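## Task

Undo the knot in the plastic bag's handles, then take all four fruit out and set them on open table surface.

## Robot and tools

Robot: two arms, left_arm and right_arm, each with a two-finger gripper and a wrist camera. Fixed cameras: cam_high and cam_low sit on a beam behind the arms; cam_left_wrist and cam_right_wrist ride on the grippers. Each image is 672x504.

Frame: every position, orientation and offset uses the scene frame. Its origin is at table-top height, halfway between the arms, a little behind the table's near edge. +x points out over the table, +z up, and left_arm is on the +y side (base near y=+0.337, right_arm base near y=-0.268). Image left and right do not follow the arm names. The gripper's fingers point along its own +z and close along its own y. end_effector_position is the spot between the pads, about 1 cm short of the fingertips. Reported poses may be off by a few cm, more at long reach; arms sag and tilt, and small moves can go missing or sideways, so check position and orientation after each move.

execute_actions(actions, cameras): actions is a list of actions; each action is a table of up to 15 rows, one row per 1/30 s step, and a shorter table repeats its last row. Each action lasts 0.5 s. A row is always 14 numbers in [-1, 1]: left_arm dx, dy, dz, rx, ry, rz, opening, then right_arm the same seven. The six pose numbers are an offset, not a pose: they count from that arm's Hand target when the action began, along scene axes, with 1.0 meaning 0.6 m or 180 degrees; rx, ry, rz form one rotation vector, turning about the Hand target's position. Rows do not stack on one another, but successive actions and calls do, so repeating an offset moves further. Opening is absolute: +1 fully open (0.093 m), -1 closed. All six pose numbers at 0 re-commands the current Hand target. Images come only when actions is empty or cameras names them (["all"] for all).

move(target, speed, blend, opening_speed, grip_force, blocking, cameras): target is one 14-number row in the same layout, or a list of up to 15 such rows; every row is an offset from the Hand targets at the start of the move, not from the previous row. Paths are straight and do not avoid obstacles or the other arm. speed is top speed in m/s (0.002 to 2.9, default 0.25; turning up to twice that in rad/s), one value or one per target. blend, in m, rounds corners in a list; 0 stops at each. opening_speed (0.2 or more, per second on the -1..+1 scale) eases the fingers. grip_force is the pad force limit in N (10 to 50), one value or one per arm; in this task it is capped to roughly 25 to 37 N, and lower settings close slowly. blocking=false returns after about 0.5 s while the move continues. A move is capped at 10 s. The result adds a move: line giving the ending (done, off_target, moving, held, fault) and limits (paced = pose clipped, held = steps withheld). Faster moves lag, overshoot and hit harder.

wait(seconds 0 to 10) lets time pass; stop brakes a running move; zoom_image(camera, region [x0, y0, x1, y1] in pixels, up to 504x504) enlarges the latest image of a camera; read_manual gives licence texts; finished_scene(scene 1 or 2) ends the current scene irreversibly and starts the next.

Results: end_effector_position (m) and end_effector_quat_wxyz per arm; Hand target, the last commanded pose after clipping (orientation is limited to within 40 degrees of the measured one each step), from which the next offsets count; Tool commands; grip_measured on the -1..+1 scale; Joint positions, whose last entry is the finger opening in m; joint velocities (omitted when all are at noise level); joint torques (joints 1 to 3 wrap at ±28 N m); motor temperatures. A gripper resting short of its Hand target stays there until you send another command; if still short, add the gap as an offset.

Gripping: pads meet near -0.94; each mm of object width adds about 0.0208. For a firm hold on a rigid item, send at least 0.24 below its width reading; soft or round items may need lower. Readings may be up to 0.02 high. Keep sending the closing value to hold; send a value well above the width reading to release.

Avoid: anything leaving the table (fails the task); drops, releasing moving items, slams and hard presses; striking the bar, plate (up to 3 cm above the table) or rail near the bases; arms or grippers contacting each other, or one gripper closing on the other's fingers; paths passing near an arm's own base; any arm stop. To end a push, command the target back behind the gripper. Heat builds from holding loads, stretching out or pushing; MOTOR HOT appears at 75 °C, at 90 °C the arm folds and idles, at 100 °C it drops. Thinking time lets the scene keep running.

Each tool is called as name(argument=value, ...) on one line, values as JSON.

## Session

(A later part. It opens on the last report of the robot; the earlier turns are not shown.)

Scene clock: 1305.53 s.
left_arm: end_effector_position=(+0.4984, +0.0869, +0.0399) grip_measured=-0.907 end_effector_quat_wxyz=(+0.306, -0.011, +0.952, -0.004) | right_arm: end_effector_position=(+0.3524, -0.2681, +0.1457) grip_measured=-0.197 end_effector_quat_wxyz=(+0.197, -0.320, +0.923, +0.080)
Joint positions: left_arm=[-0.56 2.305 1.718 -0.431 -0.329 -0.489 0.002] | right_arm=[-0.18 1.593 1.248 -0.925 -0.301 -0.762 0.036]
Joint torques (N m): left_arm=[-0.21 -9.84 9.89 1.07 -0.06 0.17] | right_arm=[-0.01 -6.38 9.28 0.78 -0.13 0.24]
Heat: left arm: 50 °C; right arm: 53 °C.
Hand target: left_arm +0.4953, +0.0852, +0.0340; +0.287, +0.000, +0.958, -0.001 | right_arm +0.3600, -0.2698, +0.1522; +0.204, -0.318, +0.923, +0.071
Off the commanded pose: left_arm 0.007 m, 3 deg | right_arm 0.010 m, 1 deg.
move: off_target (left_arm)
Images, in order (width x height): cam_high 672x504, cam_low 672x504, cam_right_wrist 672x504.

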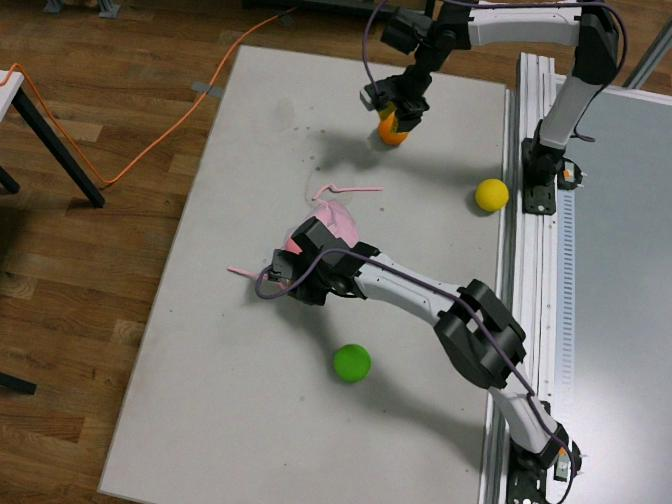

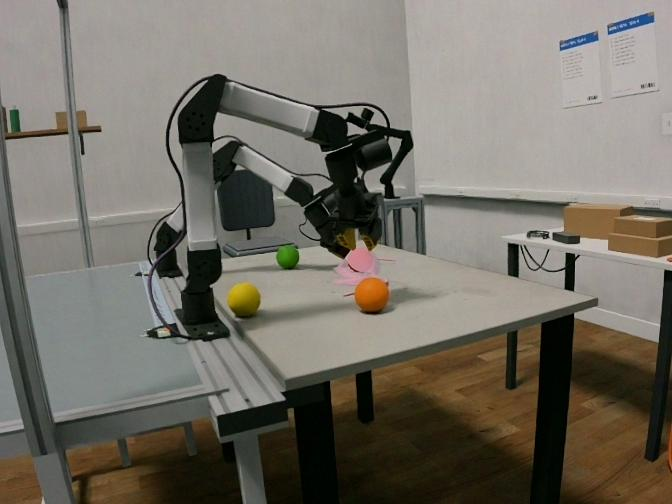

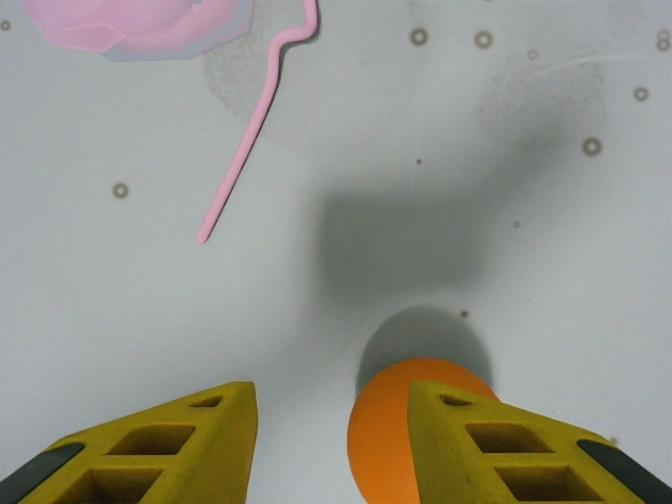

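move(target=[0,0,0,0,0,0,-1, 0.16,0.32,0.01,0,0,0,-0.3], speed=0.2, cameras=["cam_right_wrist"])

zoom_image(camera="cam_right_wrist", region=[120, 0, 620, 400])

Scene clock: 1327.63 s.
left_arm: end_effector_position=(+0.4984, +0.0869, +0.0399) grip_measured=-0.907 end_effector_quat_wxyz=(+0.306, -0.011, +0.952, -0.004) | right_arm: end_effector_position=(+0.4551, -0.0783, +0.1611) grip_measured=-0.297 end_effector_quat_wxyz=(+0.215, -0.321, +0.919, +0.074)
Joint positions: left_arm=[-0.56 2.305 1.718 -0.431 -0.329 -0.489 0.002] | right_arm=[0.32 2.027 1.815 -0.919 -0.113 -0.289 0.031]
Joint torques (N m): left_arm=[-0.21 -9.77 9.98 1.06 -0.05 0.17] | right_arm=[-0.13 -9.17 9.62 0.76 0.01 0.24]
Motor temperatures (°C): left_arm=[22 49 51 35 21 24 23] | right_arm=[24 49 38 26 25 26 25]
Heat: left arm: 51 °C; right arm: 49 °C.
Hand target: left_arm +0.4953, +0.0852, +0.0340; +0.287, +0.000, +0.958, -0.001 | right_arm +0.4561, -0.0779, +0.1583; +0.204, -0.317, +0.923, +0.071
Off the commanded pose: left_arm 0.007 m, 3 deg | right_arm 0.003 m, 1 deg.
move: off_target (left_arm)
Images, in order (width x height): cam_right_wrist 672x504.

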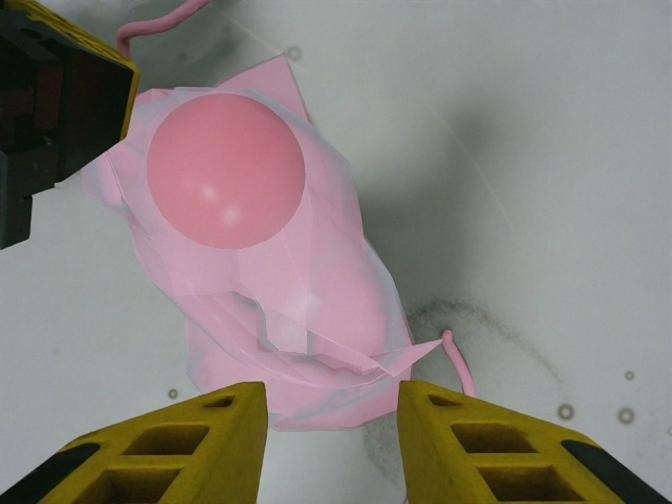

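Scaled by 1.008 from the camera's 672x504 image, which has a finer 960x720 frame.

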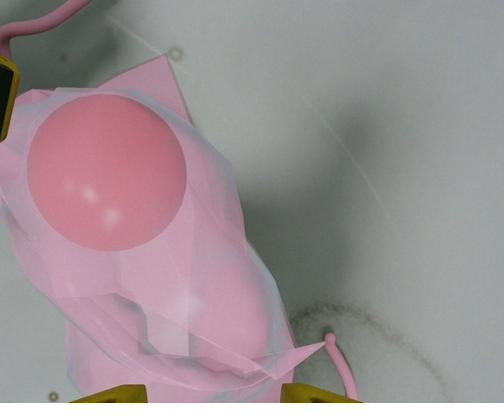

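zoom_image(camera="cam_right_wrist", region=[80, 180, 460, 440])

Scaled by 1.326 from the camera's 672x504 image, which has a finer 960x720 frame.

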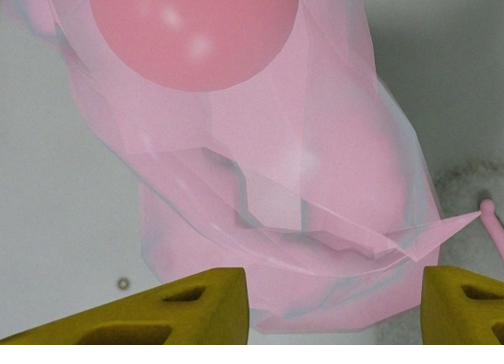

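move(target=[0,0,0,0,0,0,-1, 0.0632,-0.0835,-0.135,0.02175,-0.01762,0.14426,-0.3], speed=0.15, cameras=["cam_right_wrist"])

Scene clock: 1347.67 s.
left_arm: end_effector_position=(+0.4984, +0.0869, +0.0399) grip_measured=-0.907 end_effector_quat_wxyz=(+0.306, -0.011, +0.952, -0.004) | right_arm: end_effector_position=(+0.4854, -0.1309, +0.0767) grip_measured=-0.297 end_effector_quat_wxyz=(+0.208, -0.507, +0.826, +0.135)
Joint positions: left_arm=[-0.56 2.305 1.718 -0.431 -0.329 -0.489 0.002] | right_arm=[0.107 2.235 1.812 -0.848 -0.388 -0.894 0.031]
Joint torques (N m): left_arm=[-0.28 -9.76 10.02 1.05 -0.05 0.17] | right_arm=[-0.51 -10.48 9.29 0.83 -0.48 0.01]
Heat: left arm: 51 °C; right arm: 51 °C.
Hand target: left_arm +0.4953, +0.0852, +0.0340; +0.287, +0.000, +0.958, -0.001 | right_arm +0.4939, -0.1279, +0.0771; +0.219, -0.512, +0.819, +0.137
Off the commanded pose: left_arm 0.007 m, 3 deg | right_arm 0.009 m, 2 deg.
move: off_target (left_arm)
Images, in order (width x height): cam_right_wrist 672x504.

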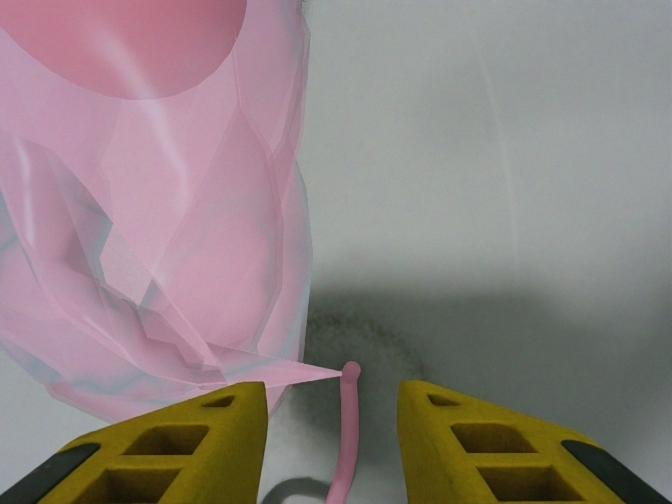

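move(target=[0,0,0,0,0,0,-1, 0.005,-0.0035,-0.075,0,0,0,-0.3], speed=0.08, cameras=["cam_right_wrist"])

Scene clock: 1355.33 s.
left_arm: end_effector_position=(+0.4984, +0.0869, +0.0399) grip_measured=-0.907 end_effector_quat_wxyz=(+0.306, -0.011, +0.952, -0.004) | right_arm: end_effector_position=(+0.4961, -0.1308, +0.0423) grip_measured=-0.297 end_effector_quat_wxyz=(+0.217, -0.509, +0.823, +0.131)
Joint positions: left_arm=[-0.56 2.305 1.718 -0.431 -0.329 -0.489 0.002] | right_arm=[0.102 2.296 1.771 -0.726 -0.391 -0.903 0.031]
Joint torques (N m): left_arm=[-0.32 -9.77 9.95 1.06 -0.03 0.17] | right_arm=[-0.79 -10.99 5.81 1.02 -0.46 0]
Heat: left arm: 51 °C; right arm: 53 °C.
Hand target: left_arm +0.4953, +0.0852, +0.0340; +0.287, +0.000, +0.958, -0.001 | right_arm +0.4969, -0.1300, +0.0321; +0.219, -0.511, +0.820, +0.137
Off the commanded pose: left_arm 0.007 m, 3 deg | right_arm 0.010 m, 1 deg.
move: off_target (left_arm)
Images, in order (width x height): cam_right_wrist 672x504.

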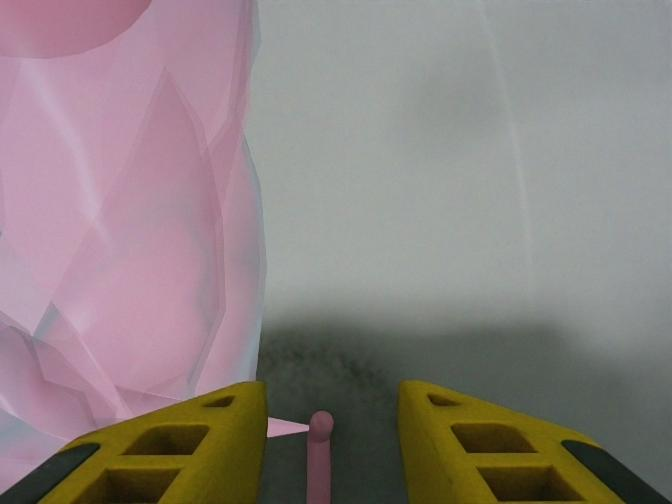

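move(target=[0,0,0,0,0,0,-1, -0.004,-0.012,-0.026,0,0,0,-0.3], speed=0.05, cameras=["cam_right_wrist"])

Scene clock: 1359.47 s.
left_arm: end_effector_position=(+0.4984, +0.0869, +0.0399) grip_measured=-0.907 end_effector_quat_wxyz=(+0.306, -0.011, +0.952, -0.004) | right_arm: end_effector_position=(+0.4960, -0.1365, +0.0330) grip_measured=-0.297 end_effector_quat_wxyz=(+0.224, -0.510, +0.820, +0.131)
Joint positions: left_arm=[-0.56 2.305 1.718 -0.431 -0.329 -0.489 0.002] | right_arm=[0.088 2.296 1.728 -0.675 -0.401 -0.918 0.031]
Joint torques (N m): left_arm=[-0.18 -9.8 9.94 1.03 -0.05 0.17] | right_arm=[-0.7 -10.14 5.2 1.03 -0.45 0.04]
Motor temperatures (°C): left_arm=[22 49 51 34 21 24 23] | right_arm=[24 54 39 27 25 26 25]
Heat: left arm: 51 °C; right arm: 54 °C.
Hand target: left_arm +0.4953, +0.0852, +0.0340; +0.287, +0.000, +0.958, -0.001 | right_arm +0.4945, -0.1371, +0.0165; +0.219, -0.511, +0.819, +0.137
Off the commanded pose: left_arm 0.007 m, 3 deg | right_arm 0.017 m, 1 deg.
move: off_target (left_arm, right_arm)
Images, in order (width x height): cam_right_wrist 672x504.

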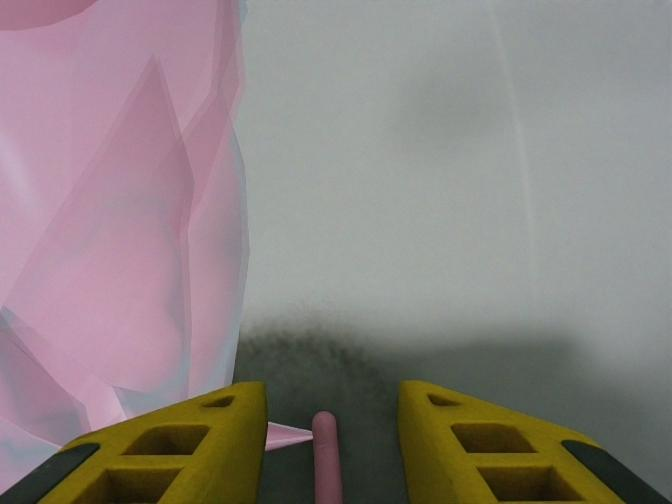

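move(target=[0,0,0,0,0,0,-1, 0,0,0.006,0,0,0,-1], opening_speed=0.8, cameras=["cam_right_wrist"])

Scene clock: 1363.00 s.
left_arm: end_effector_position=(+0.4984, +0.0869, +0.0399) grip_measured=-0.907 end_effector_quat_wxyz=(+0.306, -0.011, +0.952, -0.004) | right_arm: end_effector_position=(+0.4960, -0.1362, +0.0332) grip_measured=-0.983 end_effector_quat_wxyz=(+0.225, -0.510, +0.820, +0.131)
Joint positions: left_arm=[-0.56 2.305 1.718 -0.431 -0.329 -0.489 0.002] | right_arm=[0.088 2.296 1.728 -0.675 -0.403 -0.919 0]
Joint torques (N m): left_arm=[-0.21 -9.81 9.95 1.08 -0.04 0.17] | right_arm=[-0.83 -10.56 5.9 0.9 -0.42 0.02]
Heat: left arm: 51 °C; right arm: 54 °C.
Hand target: left_arm +0.4953, +0.0852, +0.0340; +0.287, +0.000, +0.958, -0.001 | right_arm +0.4944, -0.1371, +0.0201; +0.219, -0.512, +0.819, +0.137
Off the commanded pose: left_arm 0.007 m, 3 deg | right_arm 0.013 m, 1 deg.
move: off_target (left_arm, right_arm)
Images, in order (width x height): cam_right_wrist 672x504.

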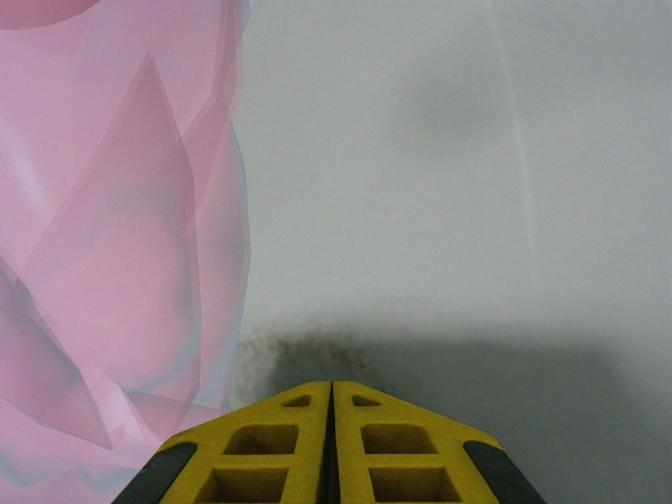

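move(target=[[0,0,0,0,0,0,-1, 0,0,0.0,0,0,0,-0.3],[0,0,0,0,0,0,-1, 0,0.002,-0.03,0,0,0,-0.3]], speed=0.05, cameras=["cam_right_wrist"])

Scene clock: 1368.03 s.
left_arm: end_effector_position=(+0.4984, +0.0869, +0.0399) grip_measured=-0.907 end_effector_quat_wxyz=(+0.306, -0.011, +0.952, -0.004) | right_arm: end_effector_position=(+0.5002, -0.1328, +0.0296) grip_measured=-0.302 end_effector_quat_wxyz=(+0.240, -0.512, +0.814, +0.134)
Joint positions: left_arm=[-0.56 2.305 1.718 -0.431 -0.329 -0.489 0.002] | right_arm=[0.088 2.302 1.709 -0.623 -0.421 -0.919 0.031]
Joint torques (N m): left_arm=[-0.25 -9.76 9.96 1.06 -0.04 0.16] | right_arm=[-0.55 -9.14 4.88 0.97 -0.23 0.06]
Motor temperatures (°C): left_arm=[22 49 51 34 21 24 23] | right_arm=[24 55 38 27 25 26 25]
Heat: left arm: 51 °C; right arm: 55 °C.
Hand target: left_arm +0.4953, +0.0852, +0.0340; +0.287, +0.000, +0.958, -0.001 | right_arm +0.4945, -0.1359, +0.0021; +0.219, -0.512, +0.819, +0.137
Off the commanded pose: left_arm 0.007 m, 3 deg | right_arm 0.028 m, 3 deg.
move: off_target (left_arm, right_arm)
Images, in order (width x height): cam_right_wrist 672x504.

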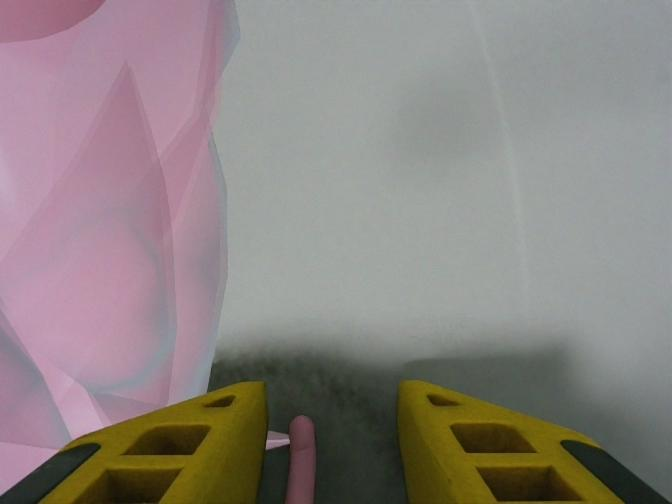

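move(target=[0,0,0,0,0,0,-1, 0,0,0.016,0,0,0,-1], opening_speed=0.8, cameras=["cam_right_wrist"])

Scene clock: 1374.37 s.
left_arm: end_effector_position=(+0.4984, +0.0869, +0.0399) grip_measured=-0.907 end_effector_quat_wxyz=(+0.306, -0.011, +0.952, -0.004) | right_arm: end_effector_position=(+0.5001, -0.1323, +0.0299) grip_measured=-0.908 end_effector_quat_wxyz=(+0.241, -0.512, +0.814, +0.135)
Joint positions: left_arm=[-0.56 2.305 1.718 -0.431 -0.329 -0.489 0.002] | right_arm=[0.088 2.302 1.709 -0.623 -0.424 -0.919 0.002]
Joint torques (N m): left_arm=[-0.23 -9.88 9.87 1.05 -0.05 0.15] | right_arm=[-0.58 -10.28 6.27 0.74 -0.17 0.04]
Motor temperatures (°C): left_arm=[22 49 51 34 21 24 23] | right_arm=[24 55 37 27 25 26 25]
Heat: left arm: 51 °C; right arm: 55 °C.
Hand target: left_arm +0.4953, +0.0852, +0.0340; +0.287, +0.000, +0.958, -0.001 | right_arm +0.4945, -0.1359, +0.0117; +0.219, -0.512, +0.819, +0.137
Off the commanded pose: left_arm 0.007 m, 3 deg | right_arm 0.019 m, 3 deg.
move: off_target (left_arm, right_arm)
Images, in order (width x height): cam_right_wrist 672x504.

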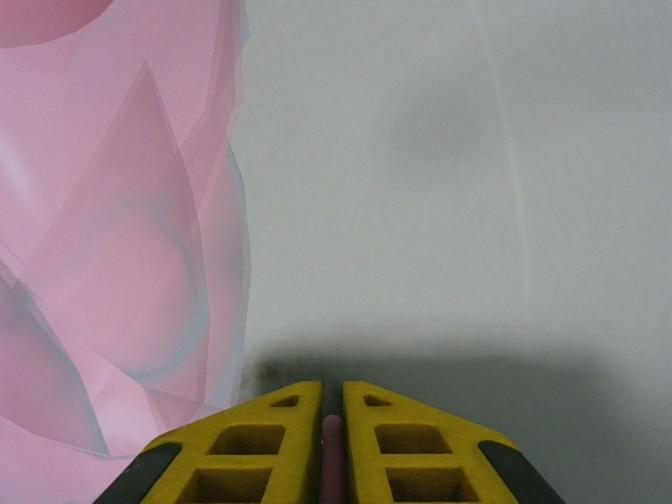

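execute_actions(actions=[], cameras=["all"])

Scene clock: 1388.40 s.
left_arm: end_effector_position=(+0.4984, +0.0869, +0.0399) grip_measured=-0.907 end_effector_quat_wxyz=(+0.306, -0.011, +0.952, -0.004) | right_arm: end_effector_position=(+0.5001, -0.1323, +0.0299) grip_measured=-0.908 end_effector_quat_wxyz=(+0.241, -0.512, +0.814, +0.135)
Joint positions: left_arm=[-0.56 2.305 1.718 -0.431 -0.329 -0.489 0.002] | right_arm=[0.088 2.302 1.709 -0.623 -0.424 -0.919 0.002]
Joint velocities: within noise
Joint torques (N m): left_arm=[-0.27 -9.85 9.94 1.05 -0.03 0.17] | right_arm=[-0.55 -10.18 6.38 0.73 -0.16 0.07]
Motor temperatures (°C): left_arm=[22 49 51 33 21 24 23] | right_arm=[24 56 36 26 25 26 25]
Heat: left arm: 51 °C; right arm: 56 °C.
Hand target: left_arm +0.4953, +0.0852, +0.0340; +0.287, +0.000, +0.958, -0.001 | right_arm +0.4945, -0.1359, +0.0117; +0.219, -0.512, +0.819, +0.137
Tool commands: left_gripper/opening=-1.0 right_gripper/opening=-1.0
Off the commanded pose: left_arm 0.007 m, 3 deg | right_arm 0.019 m, 3 deg.

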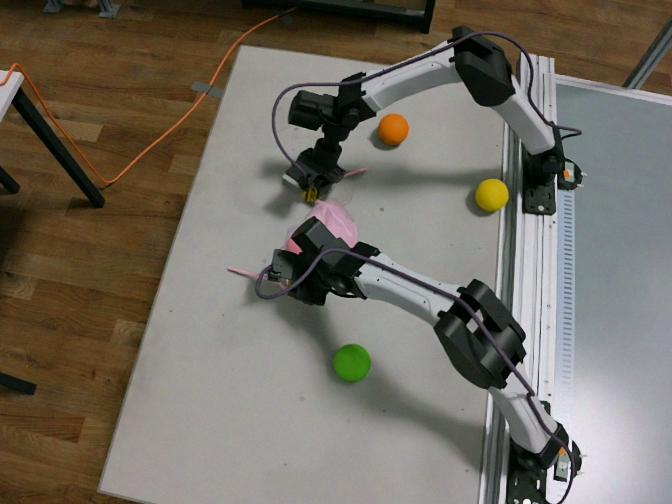

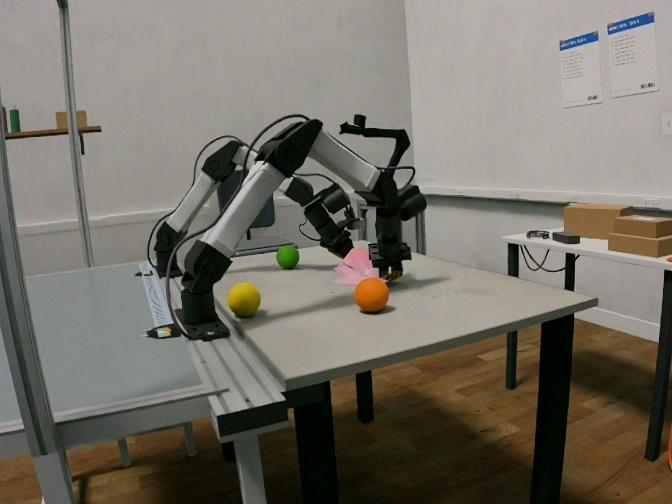

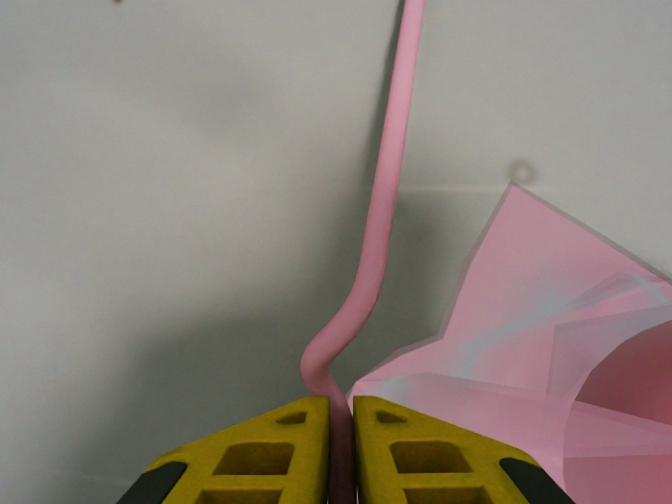

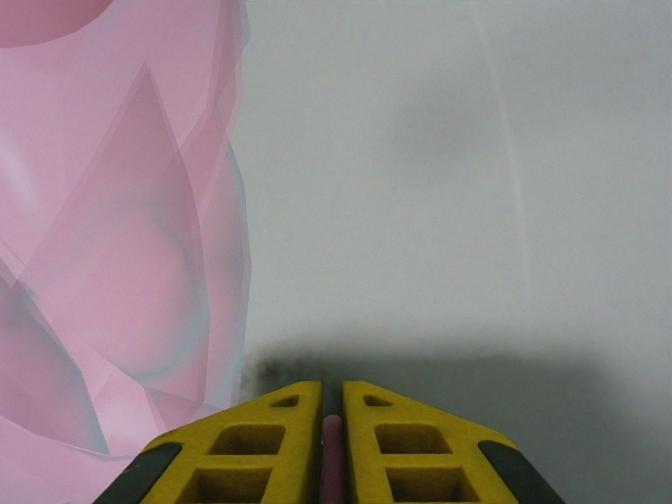

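move(target=[[0.0078,0.058,0.11,0,-0.0367,0,-1,0.0008,-0.0068,0.1305,0.027,-0.020,-0.049,-1],[0.0828,0.0997,0.2183,0,-0.0922,0,-1,0.0592,-0.0235,0.2388,0.0671,-0.0506,-0.1215,-1]], speed=0.12, blend=[0.02,0], cameras=["cam_high","cam_left_wrist","cam_right_wrist"])

Scene clock: 1404.73 s.
left_arm: end_effector_position=(+0.5308, +0.1442, +0.1314) grip_measured=-0.907 end_effector_quat_wxyz=(+0.382, +0.008, +0.924, +0.007) | right_arm: end_effector_position=(+0.5165, -0.1457, +0.1187) grip_measured=-0.908 end_effector_quat_wxyz=(+0.312, -0.334, +0.876, +0.154)
Joint positions: left_arm=[-0.445 2.122 1.689 -0.4 -0.329 -0.298 0.002] | right_arm=[0.061 2.102 1.655 -0.548 -0.426 -0.504 0.002]
Joint torques (N m): left_arm=[0.29 -12.77 10.5 2.18 -0.41 0.19] | right_arm=[-1.06 -15.73 8.91 1.5 -0.21 0.21]
Motor temperatures (°C): left_arm=[22 50 51 34 21 24 23] | right_arm=[24 58 36 27 25 26 25]
Heat: left arm: 51 °C; right arm: 58 °C.
Hand target: left_arm +0.5449, +0.1450, +0.1650; +0.423, +0.000, +0.906, -0.001 | right_arm +0.5300, -0.1501, +0.1550; +0.357, -0.331, +0.863, +0.138
Off the commanded pose: left_arm 0.037 m, 5 deg | right_arm 0.039 m, 6 deg.
move: off_target (left_arm, right_arm)
Images, in order (width x height): cam_high 672x504, cam_left_wrist 672x504, cam_right_wrist 672x504.

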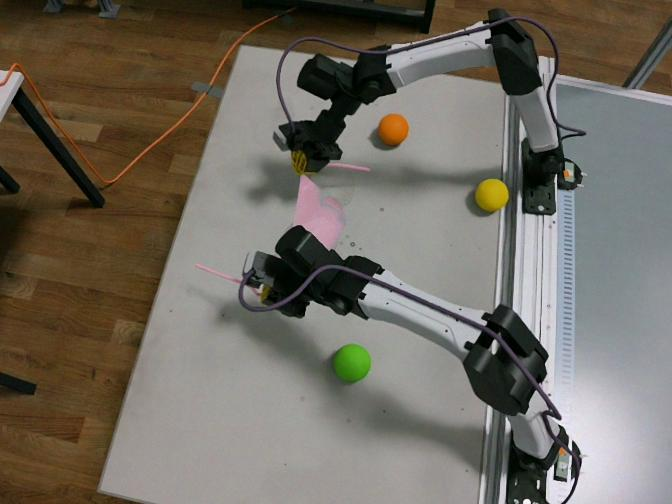

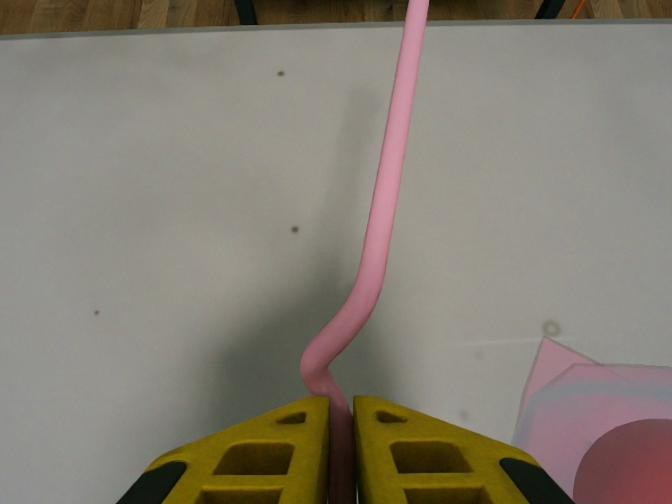

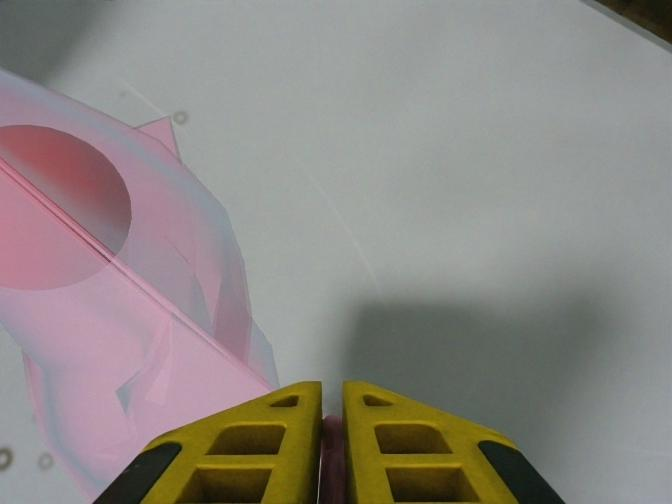

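zoom_image(camera="cam_high", region=[240, 150, 400, 270])

Scaled by 3.150 from the camera's 672x504 image, which has a finer 960x720 frame.

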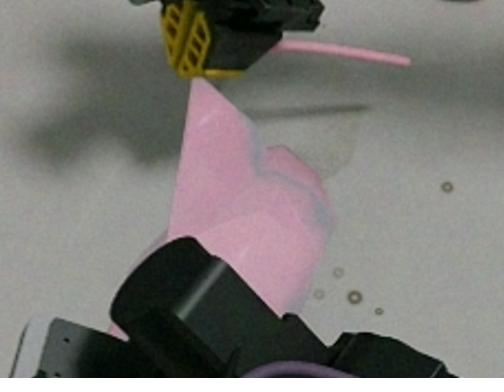

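move(target=[-0.0998,-0.0333,-0.2083,0,0.0833,0,-1,-0.1,0.0417,-0.2083,-0.0483,0.0537,0,-1], speed=0.12, cameras=["cam_high","cam_low","cam_left_wrist","cam_right_wrist"])

zoom_image(camera="cam_high", region=[240, 150, 400, 270])

Scene clock: 1435.93 s.
left_arm: end_effector_position=(+0.4846, +0.1304, +0.0474) grip_measured=-0.907 end_effector_quat_wxyz=(+0.299, +0.002, +0.954, +0.010) | right_arm: end_effector_position=(+0.4698, -0.1249, +0.0374) grip_measured=-0.908 end_effector_quat_wxyz=(+0.258, -0.347, +0.895, +0.107)
Joint positions: left_arm=[-0.497 2.179 1.543 -0.387 -0.306 -0.405 0.002] | right_arm=[0.162 2.095 1.371 -0.352 -0.269 -0.473 0.002]
Joint torques (N m): left_arm=[-0.54 -9.43 6.42 1.85 -0.08 -0.09] | right_arm=[0.14 -10.29 5.27 1.35 0.04 0.21]
Motor temperatures (°C): left_arm=[22 58 51 40 21 24 23] | right_arm=[24 64 38 30 25 26 25]
Heat: left arm: 58 °C; right arm: 64 °C.
Hand target: left_arm +0.4850, +0.1251, +0.0400; +0.301, +0.000, +0.954, -0.001 | right_arm +0.4701, -0.1252, +0.0301; +0.257, -0.344, +0.898, +0.099
Off the commanded pose: left_arm 0.009 m, 1 deg | right_arm 0.007 m, 1 deg.
move: done

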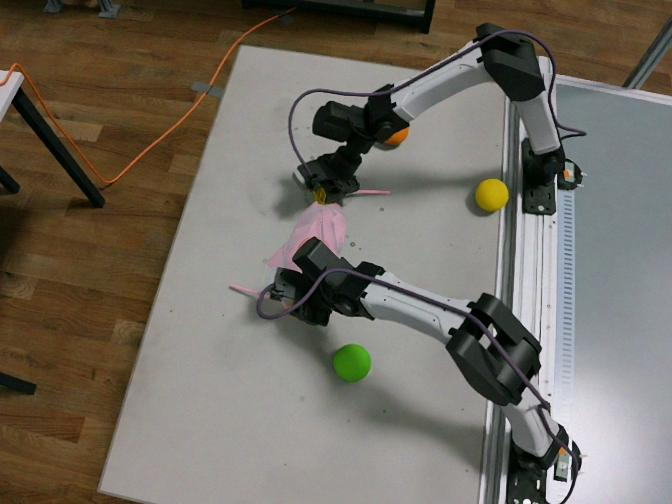

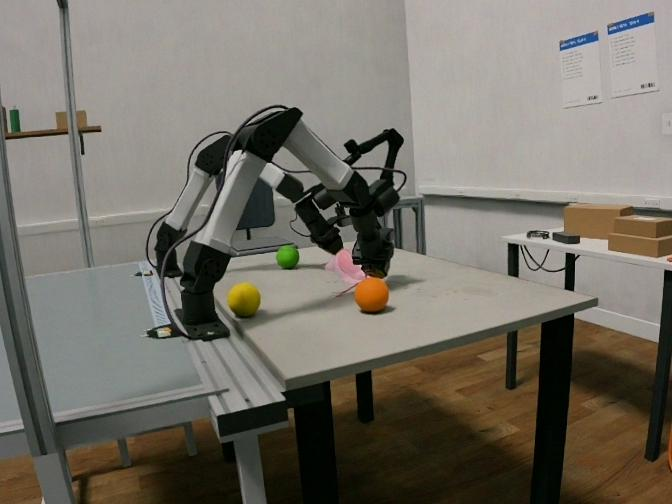

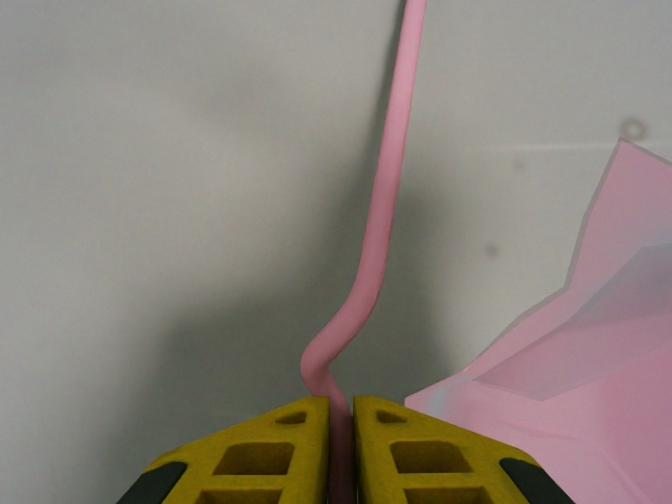

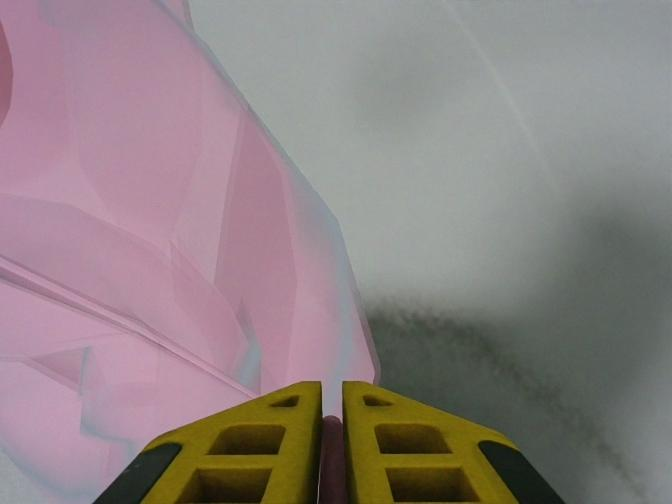

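Scaled by 3.150 from the camera's 672x504 image, which has a finer 960x720 frame.

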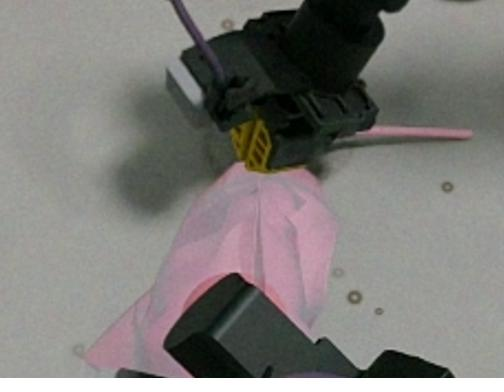

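move(target=[[0,0.0332,0.1833,-0.012,-0.026,-0.14,-1,0.0032,-0.0163,0.1832,0.019,-0.021,0,-1],[0.1,0.0498,0.2083,-0.0243,-0.052,-0.2771,-1,0.0998,-0.0247,0.2082,0.0372,-0.0413,0,-1],[0.075,0.0498,0.025,-0.0243,-0.052,-0.2771,-1,0.0748,-0.0247,0.0248,0.0372,-0.0413,0,-1]], speed=[0.15,0.12,0.1], blend=[0.03,0,0], cameras=["cam_high","cam_left_wrist","cam_right_wrist"])

zoom_image(camera="cam_high", region=[240, 150, 400, 270])

Scene clock: 1458.37 s.
left_arm: end_effector_position=(+0.5262, +0.1496, +0.0625) grip_measured=-0.907 end_effector_quat_wxyz=(+0.341, +0.388, +0.839, -0.171) | right_arm: end_effector_position=(+0.5101, -0.1288, +0.0562) grip_measured=-0.908 end_effector_quat_wxyz=(+0.333, -0.339, +0.868, +0.144)
Joint positions: left_arm=[-0.209 2.236 1.611 -0.286 0.452 0.504 0.002] | right_arm=[0.101 2.142 1.427 -0.22 -0.395 -0.476 0.002]
Joint torques (N m): left_arm=[0.51 -9.92 6.42 1.97 0.26 0.22] | right_arm=[-1.99 -10.03 5.72 1.53 -0.04 0.03]
Motor temperatures (°C): left_arm=[22 55 49 37 21 24 23] | right_arm=[24 62 38 30 25 26 25]
Heat: left arm: 55 °C; right arm: 62 °C.
Hand target: left_arm +0.5301, +0.1551, +0.0550; +0.347, +0.390, +0.837, -0.162 | right_arm +0.5149, -0.1398, +0.0451; +0.335, -0.334, +0.872, +0.129
Off the commanded pose: left_arm 0.010 m, 1 deg | right_arm 0.017 m, 2 deg.
move: off_target (right_arm)
Images, in order (width x height): cam_high 672x504, cam_left_wrist 672x504, cam_right_wrist 672x504.

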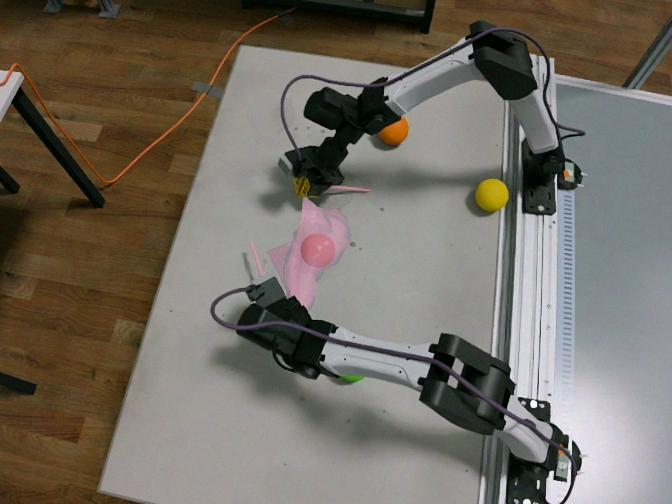

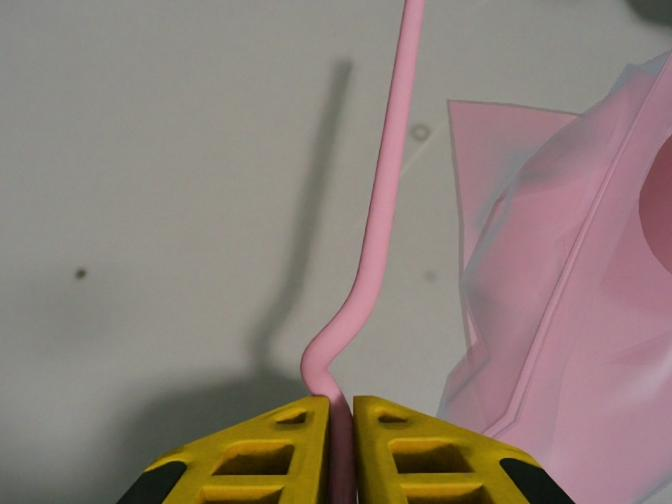

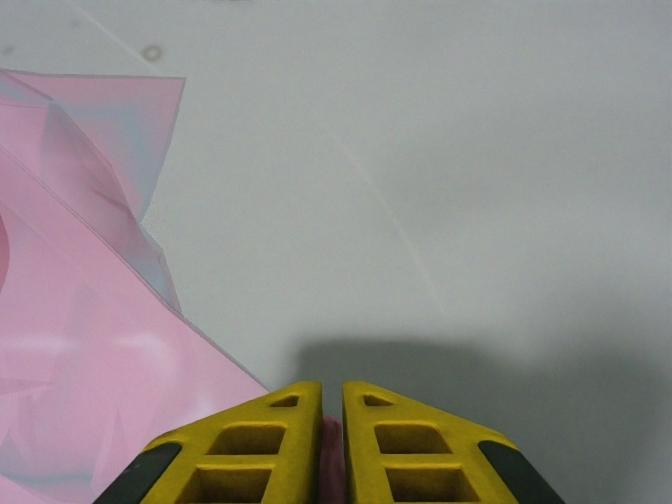

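Scaled by 3.150 from the camera's 672x504 image, which has a finer 960x720 frame.

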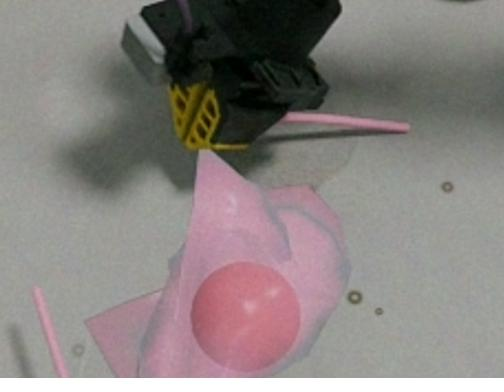

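move(target=[[0.0082,-0.0083,0.1583,0,0,0,-1,0.0085,0,0.1583,0,0,0,-1],[-0.1333,-0.025,-0.0083,0,0,0,-1,-0.1333,0.0163,-0.0083,0,0,0,-1]], speed=0.12, blend=[0.01,0], cameras=["cam_high","cam_left_wrist","cam_right_wrist"])

zoom_image(camera="cam_high", region=[240, 150, 400, 270])

Scene clock: 1499.63 s.
left_arm: end_effector_position=(+0.4420, +0.1374, +0.0380) grip_measured=-0.907 end_effector_quat_wxyz=(+0.322, +0.397, +0.841, -0.176) | right_arm: end_effector_position=(+0.4305, -0.1265, +0.0297) grip_measured=-0.908 end_effector_quat_wxyz=(+0.317, -0.340, +0.874, +0.142)
Joint positions: left_arm=[-0.28 2.035 1.187 -0.081 0.42 0.465 0.002] | right_arm=[0.142 1.958 1.03 -0.03 -0.363 -0.448 0.002]
Joint torques (N m): left_arm=[-0.08 -10.95 5.87 2.06 -0.01 -0.1] | right_arm=[-0.39 -12.16 4.86 1.47 -0.03 0.21]
Motor temperatures (°C): left_arm=[22 56 48 40 21 24 23] | right_arm=[24 57 37 31 24 26 25]
Heat: left arm: 56 °C; right arm: 57 °C.
Hand target: left_arm +0.4501, +0.1400, +0.0501; +0.347, +0.391, +0.837, -0.162 | right_arm +0.4349, -0.1300, +0.0401; +0.335, -0.334, +0.872, +0.129
Off the commanded pose: left_arm 0.015 m, 3 deg | right_arm 0.012 m, 3 deg.
move: off_target (left_arm, right_arm)
Images, in order (width x height): cam_high 672x504, cam_left_wrist 672x504, cam_right_wrist 672x504.

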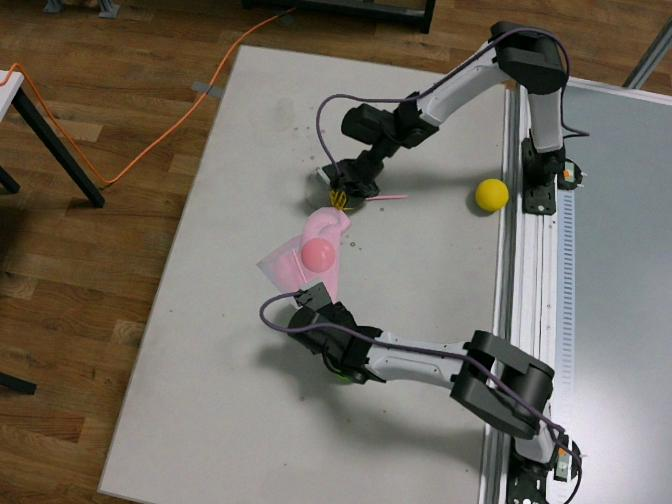

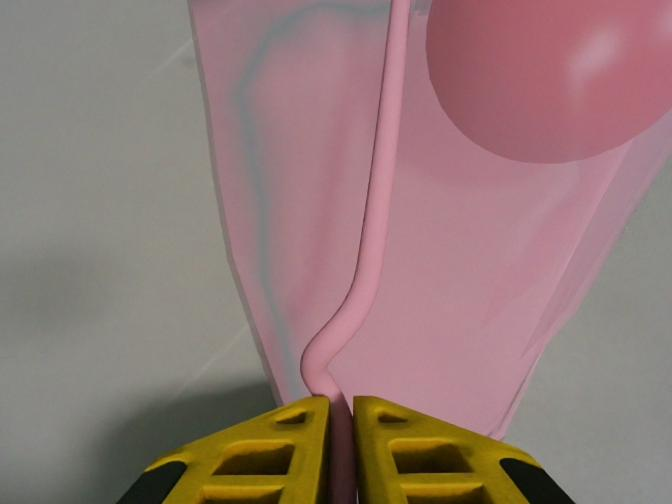

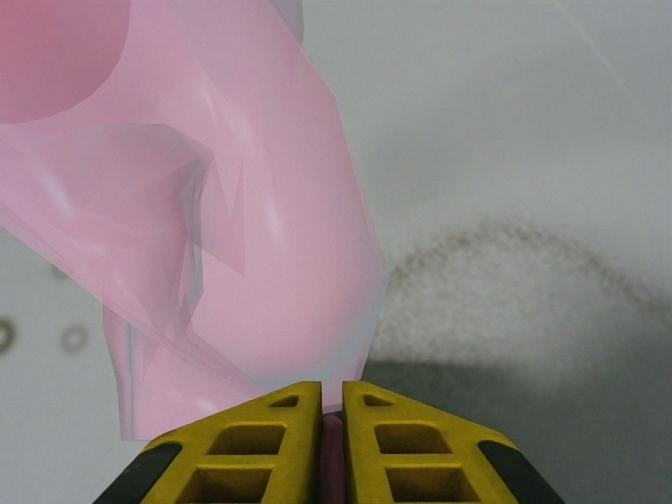

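Scaled by 3.150 from the camera's 672x504 image, which has a finer 960x720 frame.

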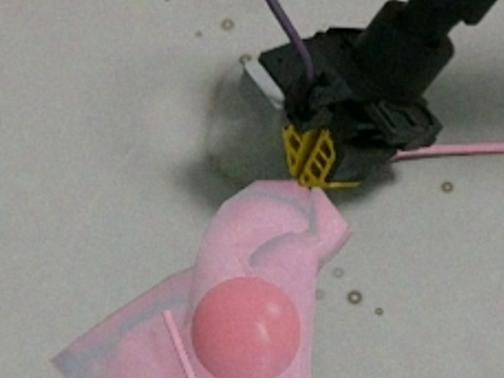

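move(target=[0,-0.0467,-0.0167,0,0,0,-1,0,0.0467,-0.0168,0,0,0,-1], speed=0.1, cameras=["cam_high","cam_left_wrist","cam_right_wrist"])

zoom_image(camera="cam_high", region=[240, 150, 400, 270])

Scene clock: 1511.30 s.
left_arm: end_effector_position=(+0.4407, +0.1155, +0.0389) grip_measured=-0.907 end_effector_quat_wxyz=(+0.330, +0.395, +0.840, -0.169) | right_arm: end_effector_position=(+0.4329, -0.1048, +0.0339) grip_measured=-0.908 end_effector_quat_wxyz=(+0.329, -0.336, +0.873, +0.132)
Joint positions: left_arm=[-0.34 2.042 1.187 -0.037 0.371 0.411 0.002] | right_arm=[0.209 1.958 1.03 0.017 -0.304 -0.387 0.002]
Joint torques (N m): left_arm=[-0.55 -7.94 7.65 2.18 0.09 -0.11] | right_arm=[0.35 -8.53 5.59 1.66 -0.1 0.22]
Motor temperatures (°C): left_arm=[22 54 47 41 21 24 23] | right_arm=[24 58 36 32 24 26 25]
Heat: left arm: 54 °C; right arm: 58 °C.
Hand target: left_arm +0.4501, +0.1121, +0.0400; +0.347, +0.391, +0.837, -0.162 | right_arm +0.4349, -0.1021, +0.0299; +0.334, -0.334, +0.872, +0.129
Off the commanded pose: left_arm 0.010 m, 2 deg | right_arm 0.005 m, 1 deg.
move: done
Images, in order (width x height): cam_high 672x504, cam_left_wrist 672x504, cam_right_wrist 672x504.

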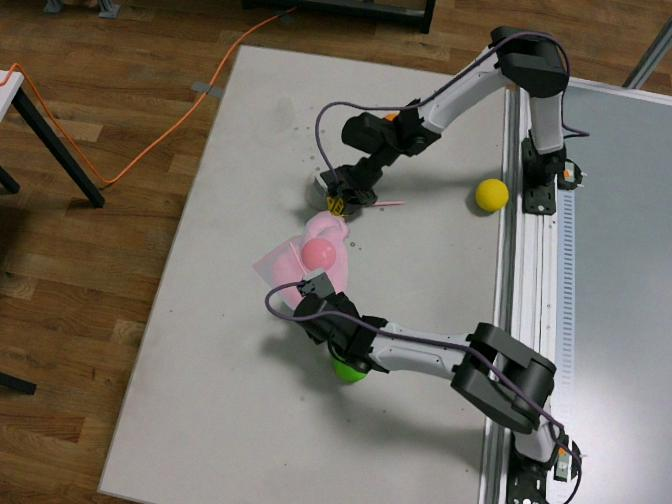

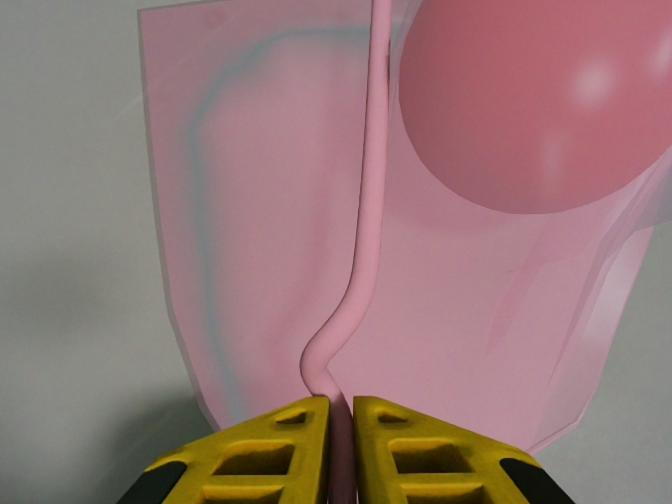

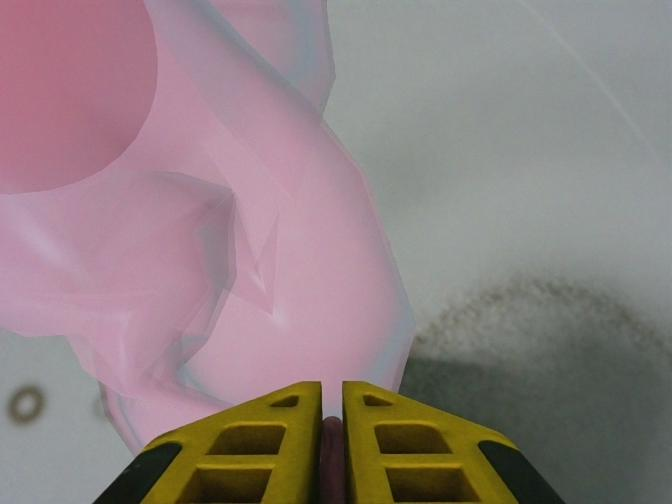

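Scaled by 3.150 from the camera's 672x504 image, which has a finer 960x720 frame.

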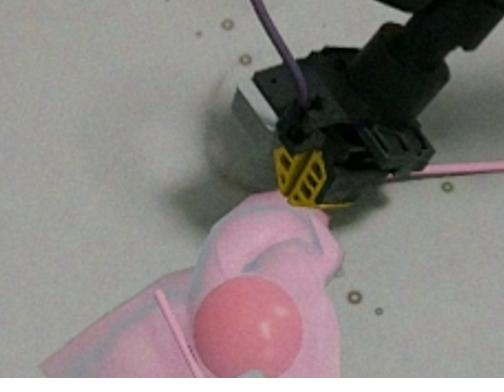

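move(target=[0.1167,0,0,0,0,0,-1,0.1167,0,0,0,0,0,-1], speed=0.1, cameras=["cam_high","cam_left_wrist","cam_right_wrist"])

zoom_image(camera="cam_high", region=[240, 150, 400, 270])

Scene clock: 1521.70 s.
left_arm: end_effector_position=(+0.5225, +0.1118, +0.0460) grip_measured=-0.907 end_effector_quat_wxyz=(+0.364, +0.385, +0.834, -0.156) | right_arm: end_effector_position=(+0.5044, -0.1027, +0.0366) grip_measured=-0.908 end_effector_quat_wxyz=(+0.348, -0.329, +0.869, +0.123)
Joint positions: left_arm=[-0.298 2.256 1.536 -0.108 0.371 0.426 0.002] | right_arm=[0.178 2.154 1.336 -0.057 -0.305 -0.4 0.002]
Joint torques (N m): left_arm=[0.03 -9.51 9.73 1.28 0.44 0.17] | right_arm=[-0.73 -9.57 9.17 1.09 -0.33 0.04]
Motor temperatures (°C): left_arm=[22 51 48 41 21 24 23] | right_arm=[24 57 36 32 24 26 25]
Heat: left arm: 51 °C; right arm: 57 °C.
Hand target: left_arm +0.5201, +0.1120, +0.0400; +0.347, +0.391, +0.837, -0.162 | right_arm +0.5049, -0.1022, +0.0299; +0.334, -0.334, +0.872, +0.129
Off the commanded pose: left_arm 0.007 m, 2 deg | right_arm 0.007 m, 2 deg.
move: done
Images, in order (width x height): cam_high 672x504, cam_left_wrist 672x504, cam_right_wrist 672x504.

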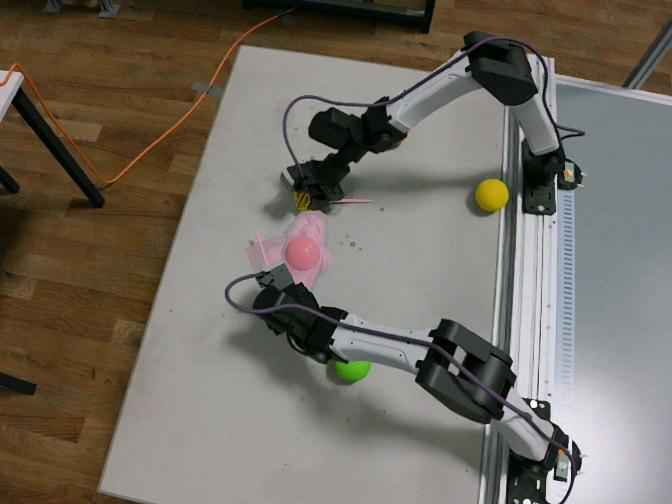

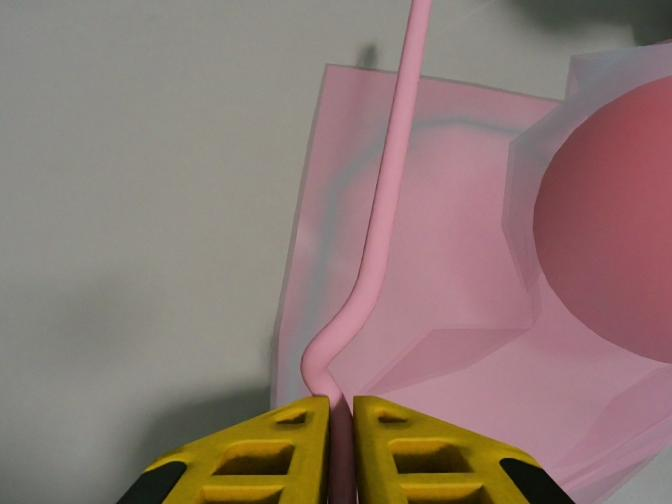

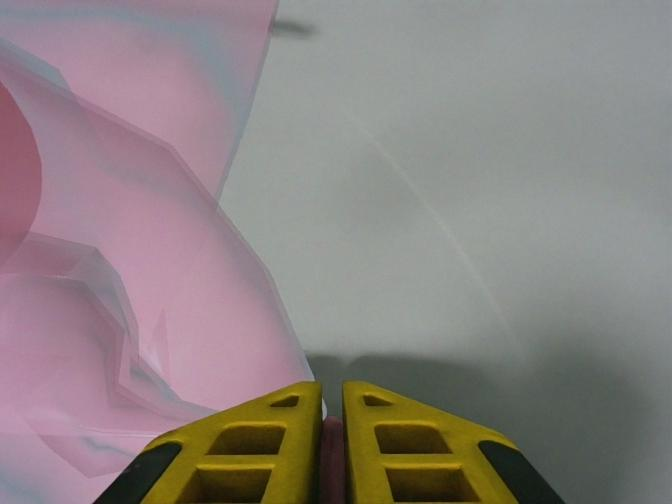

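Scaled by 3.150 from the camera's 672x504 image, which has a finer 960x720 frame.

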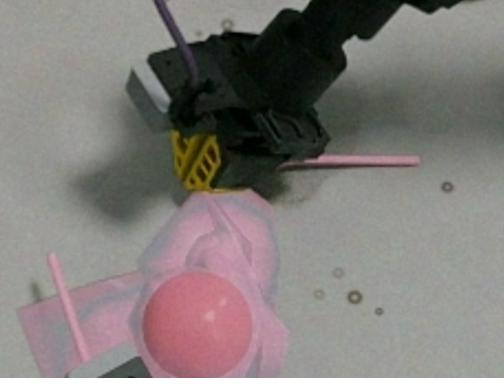

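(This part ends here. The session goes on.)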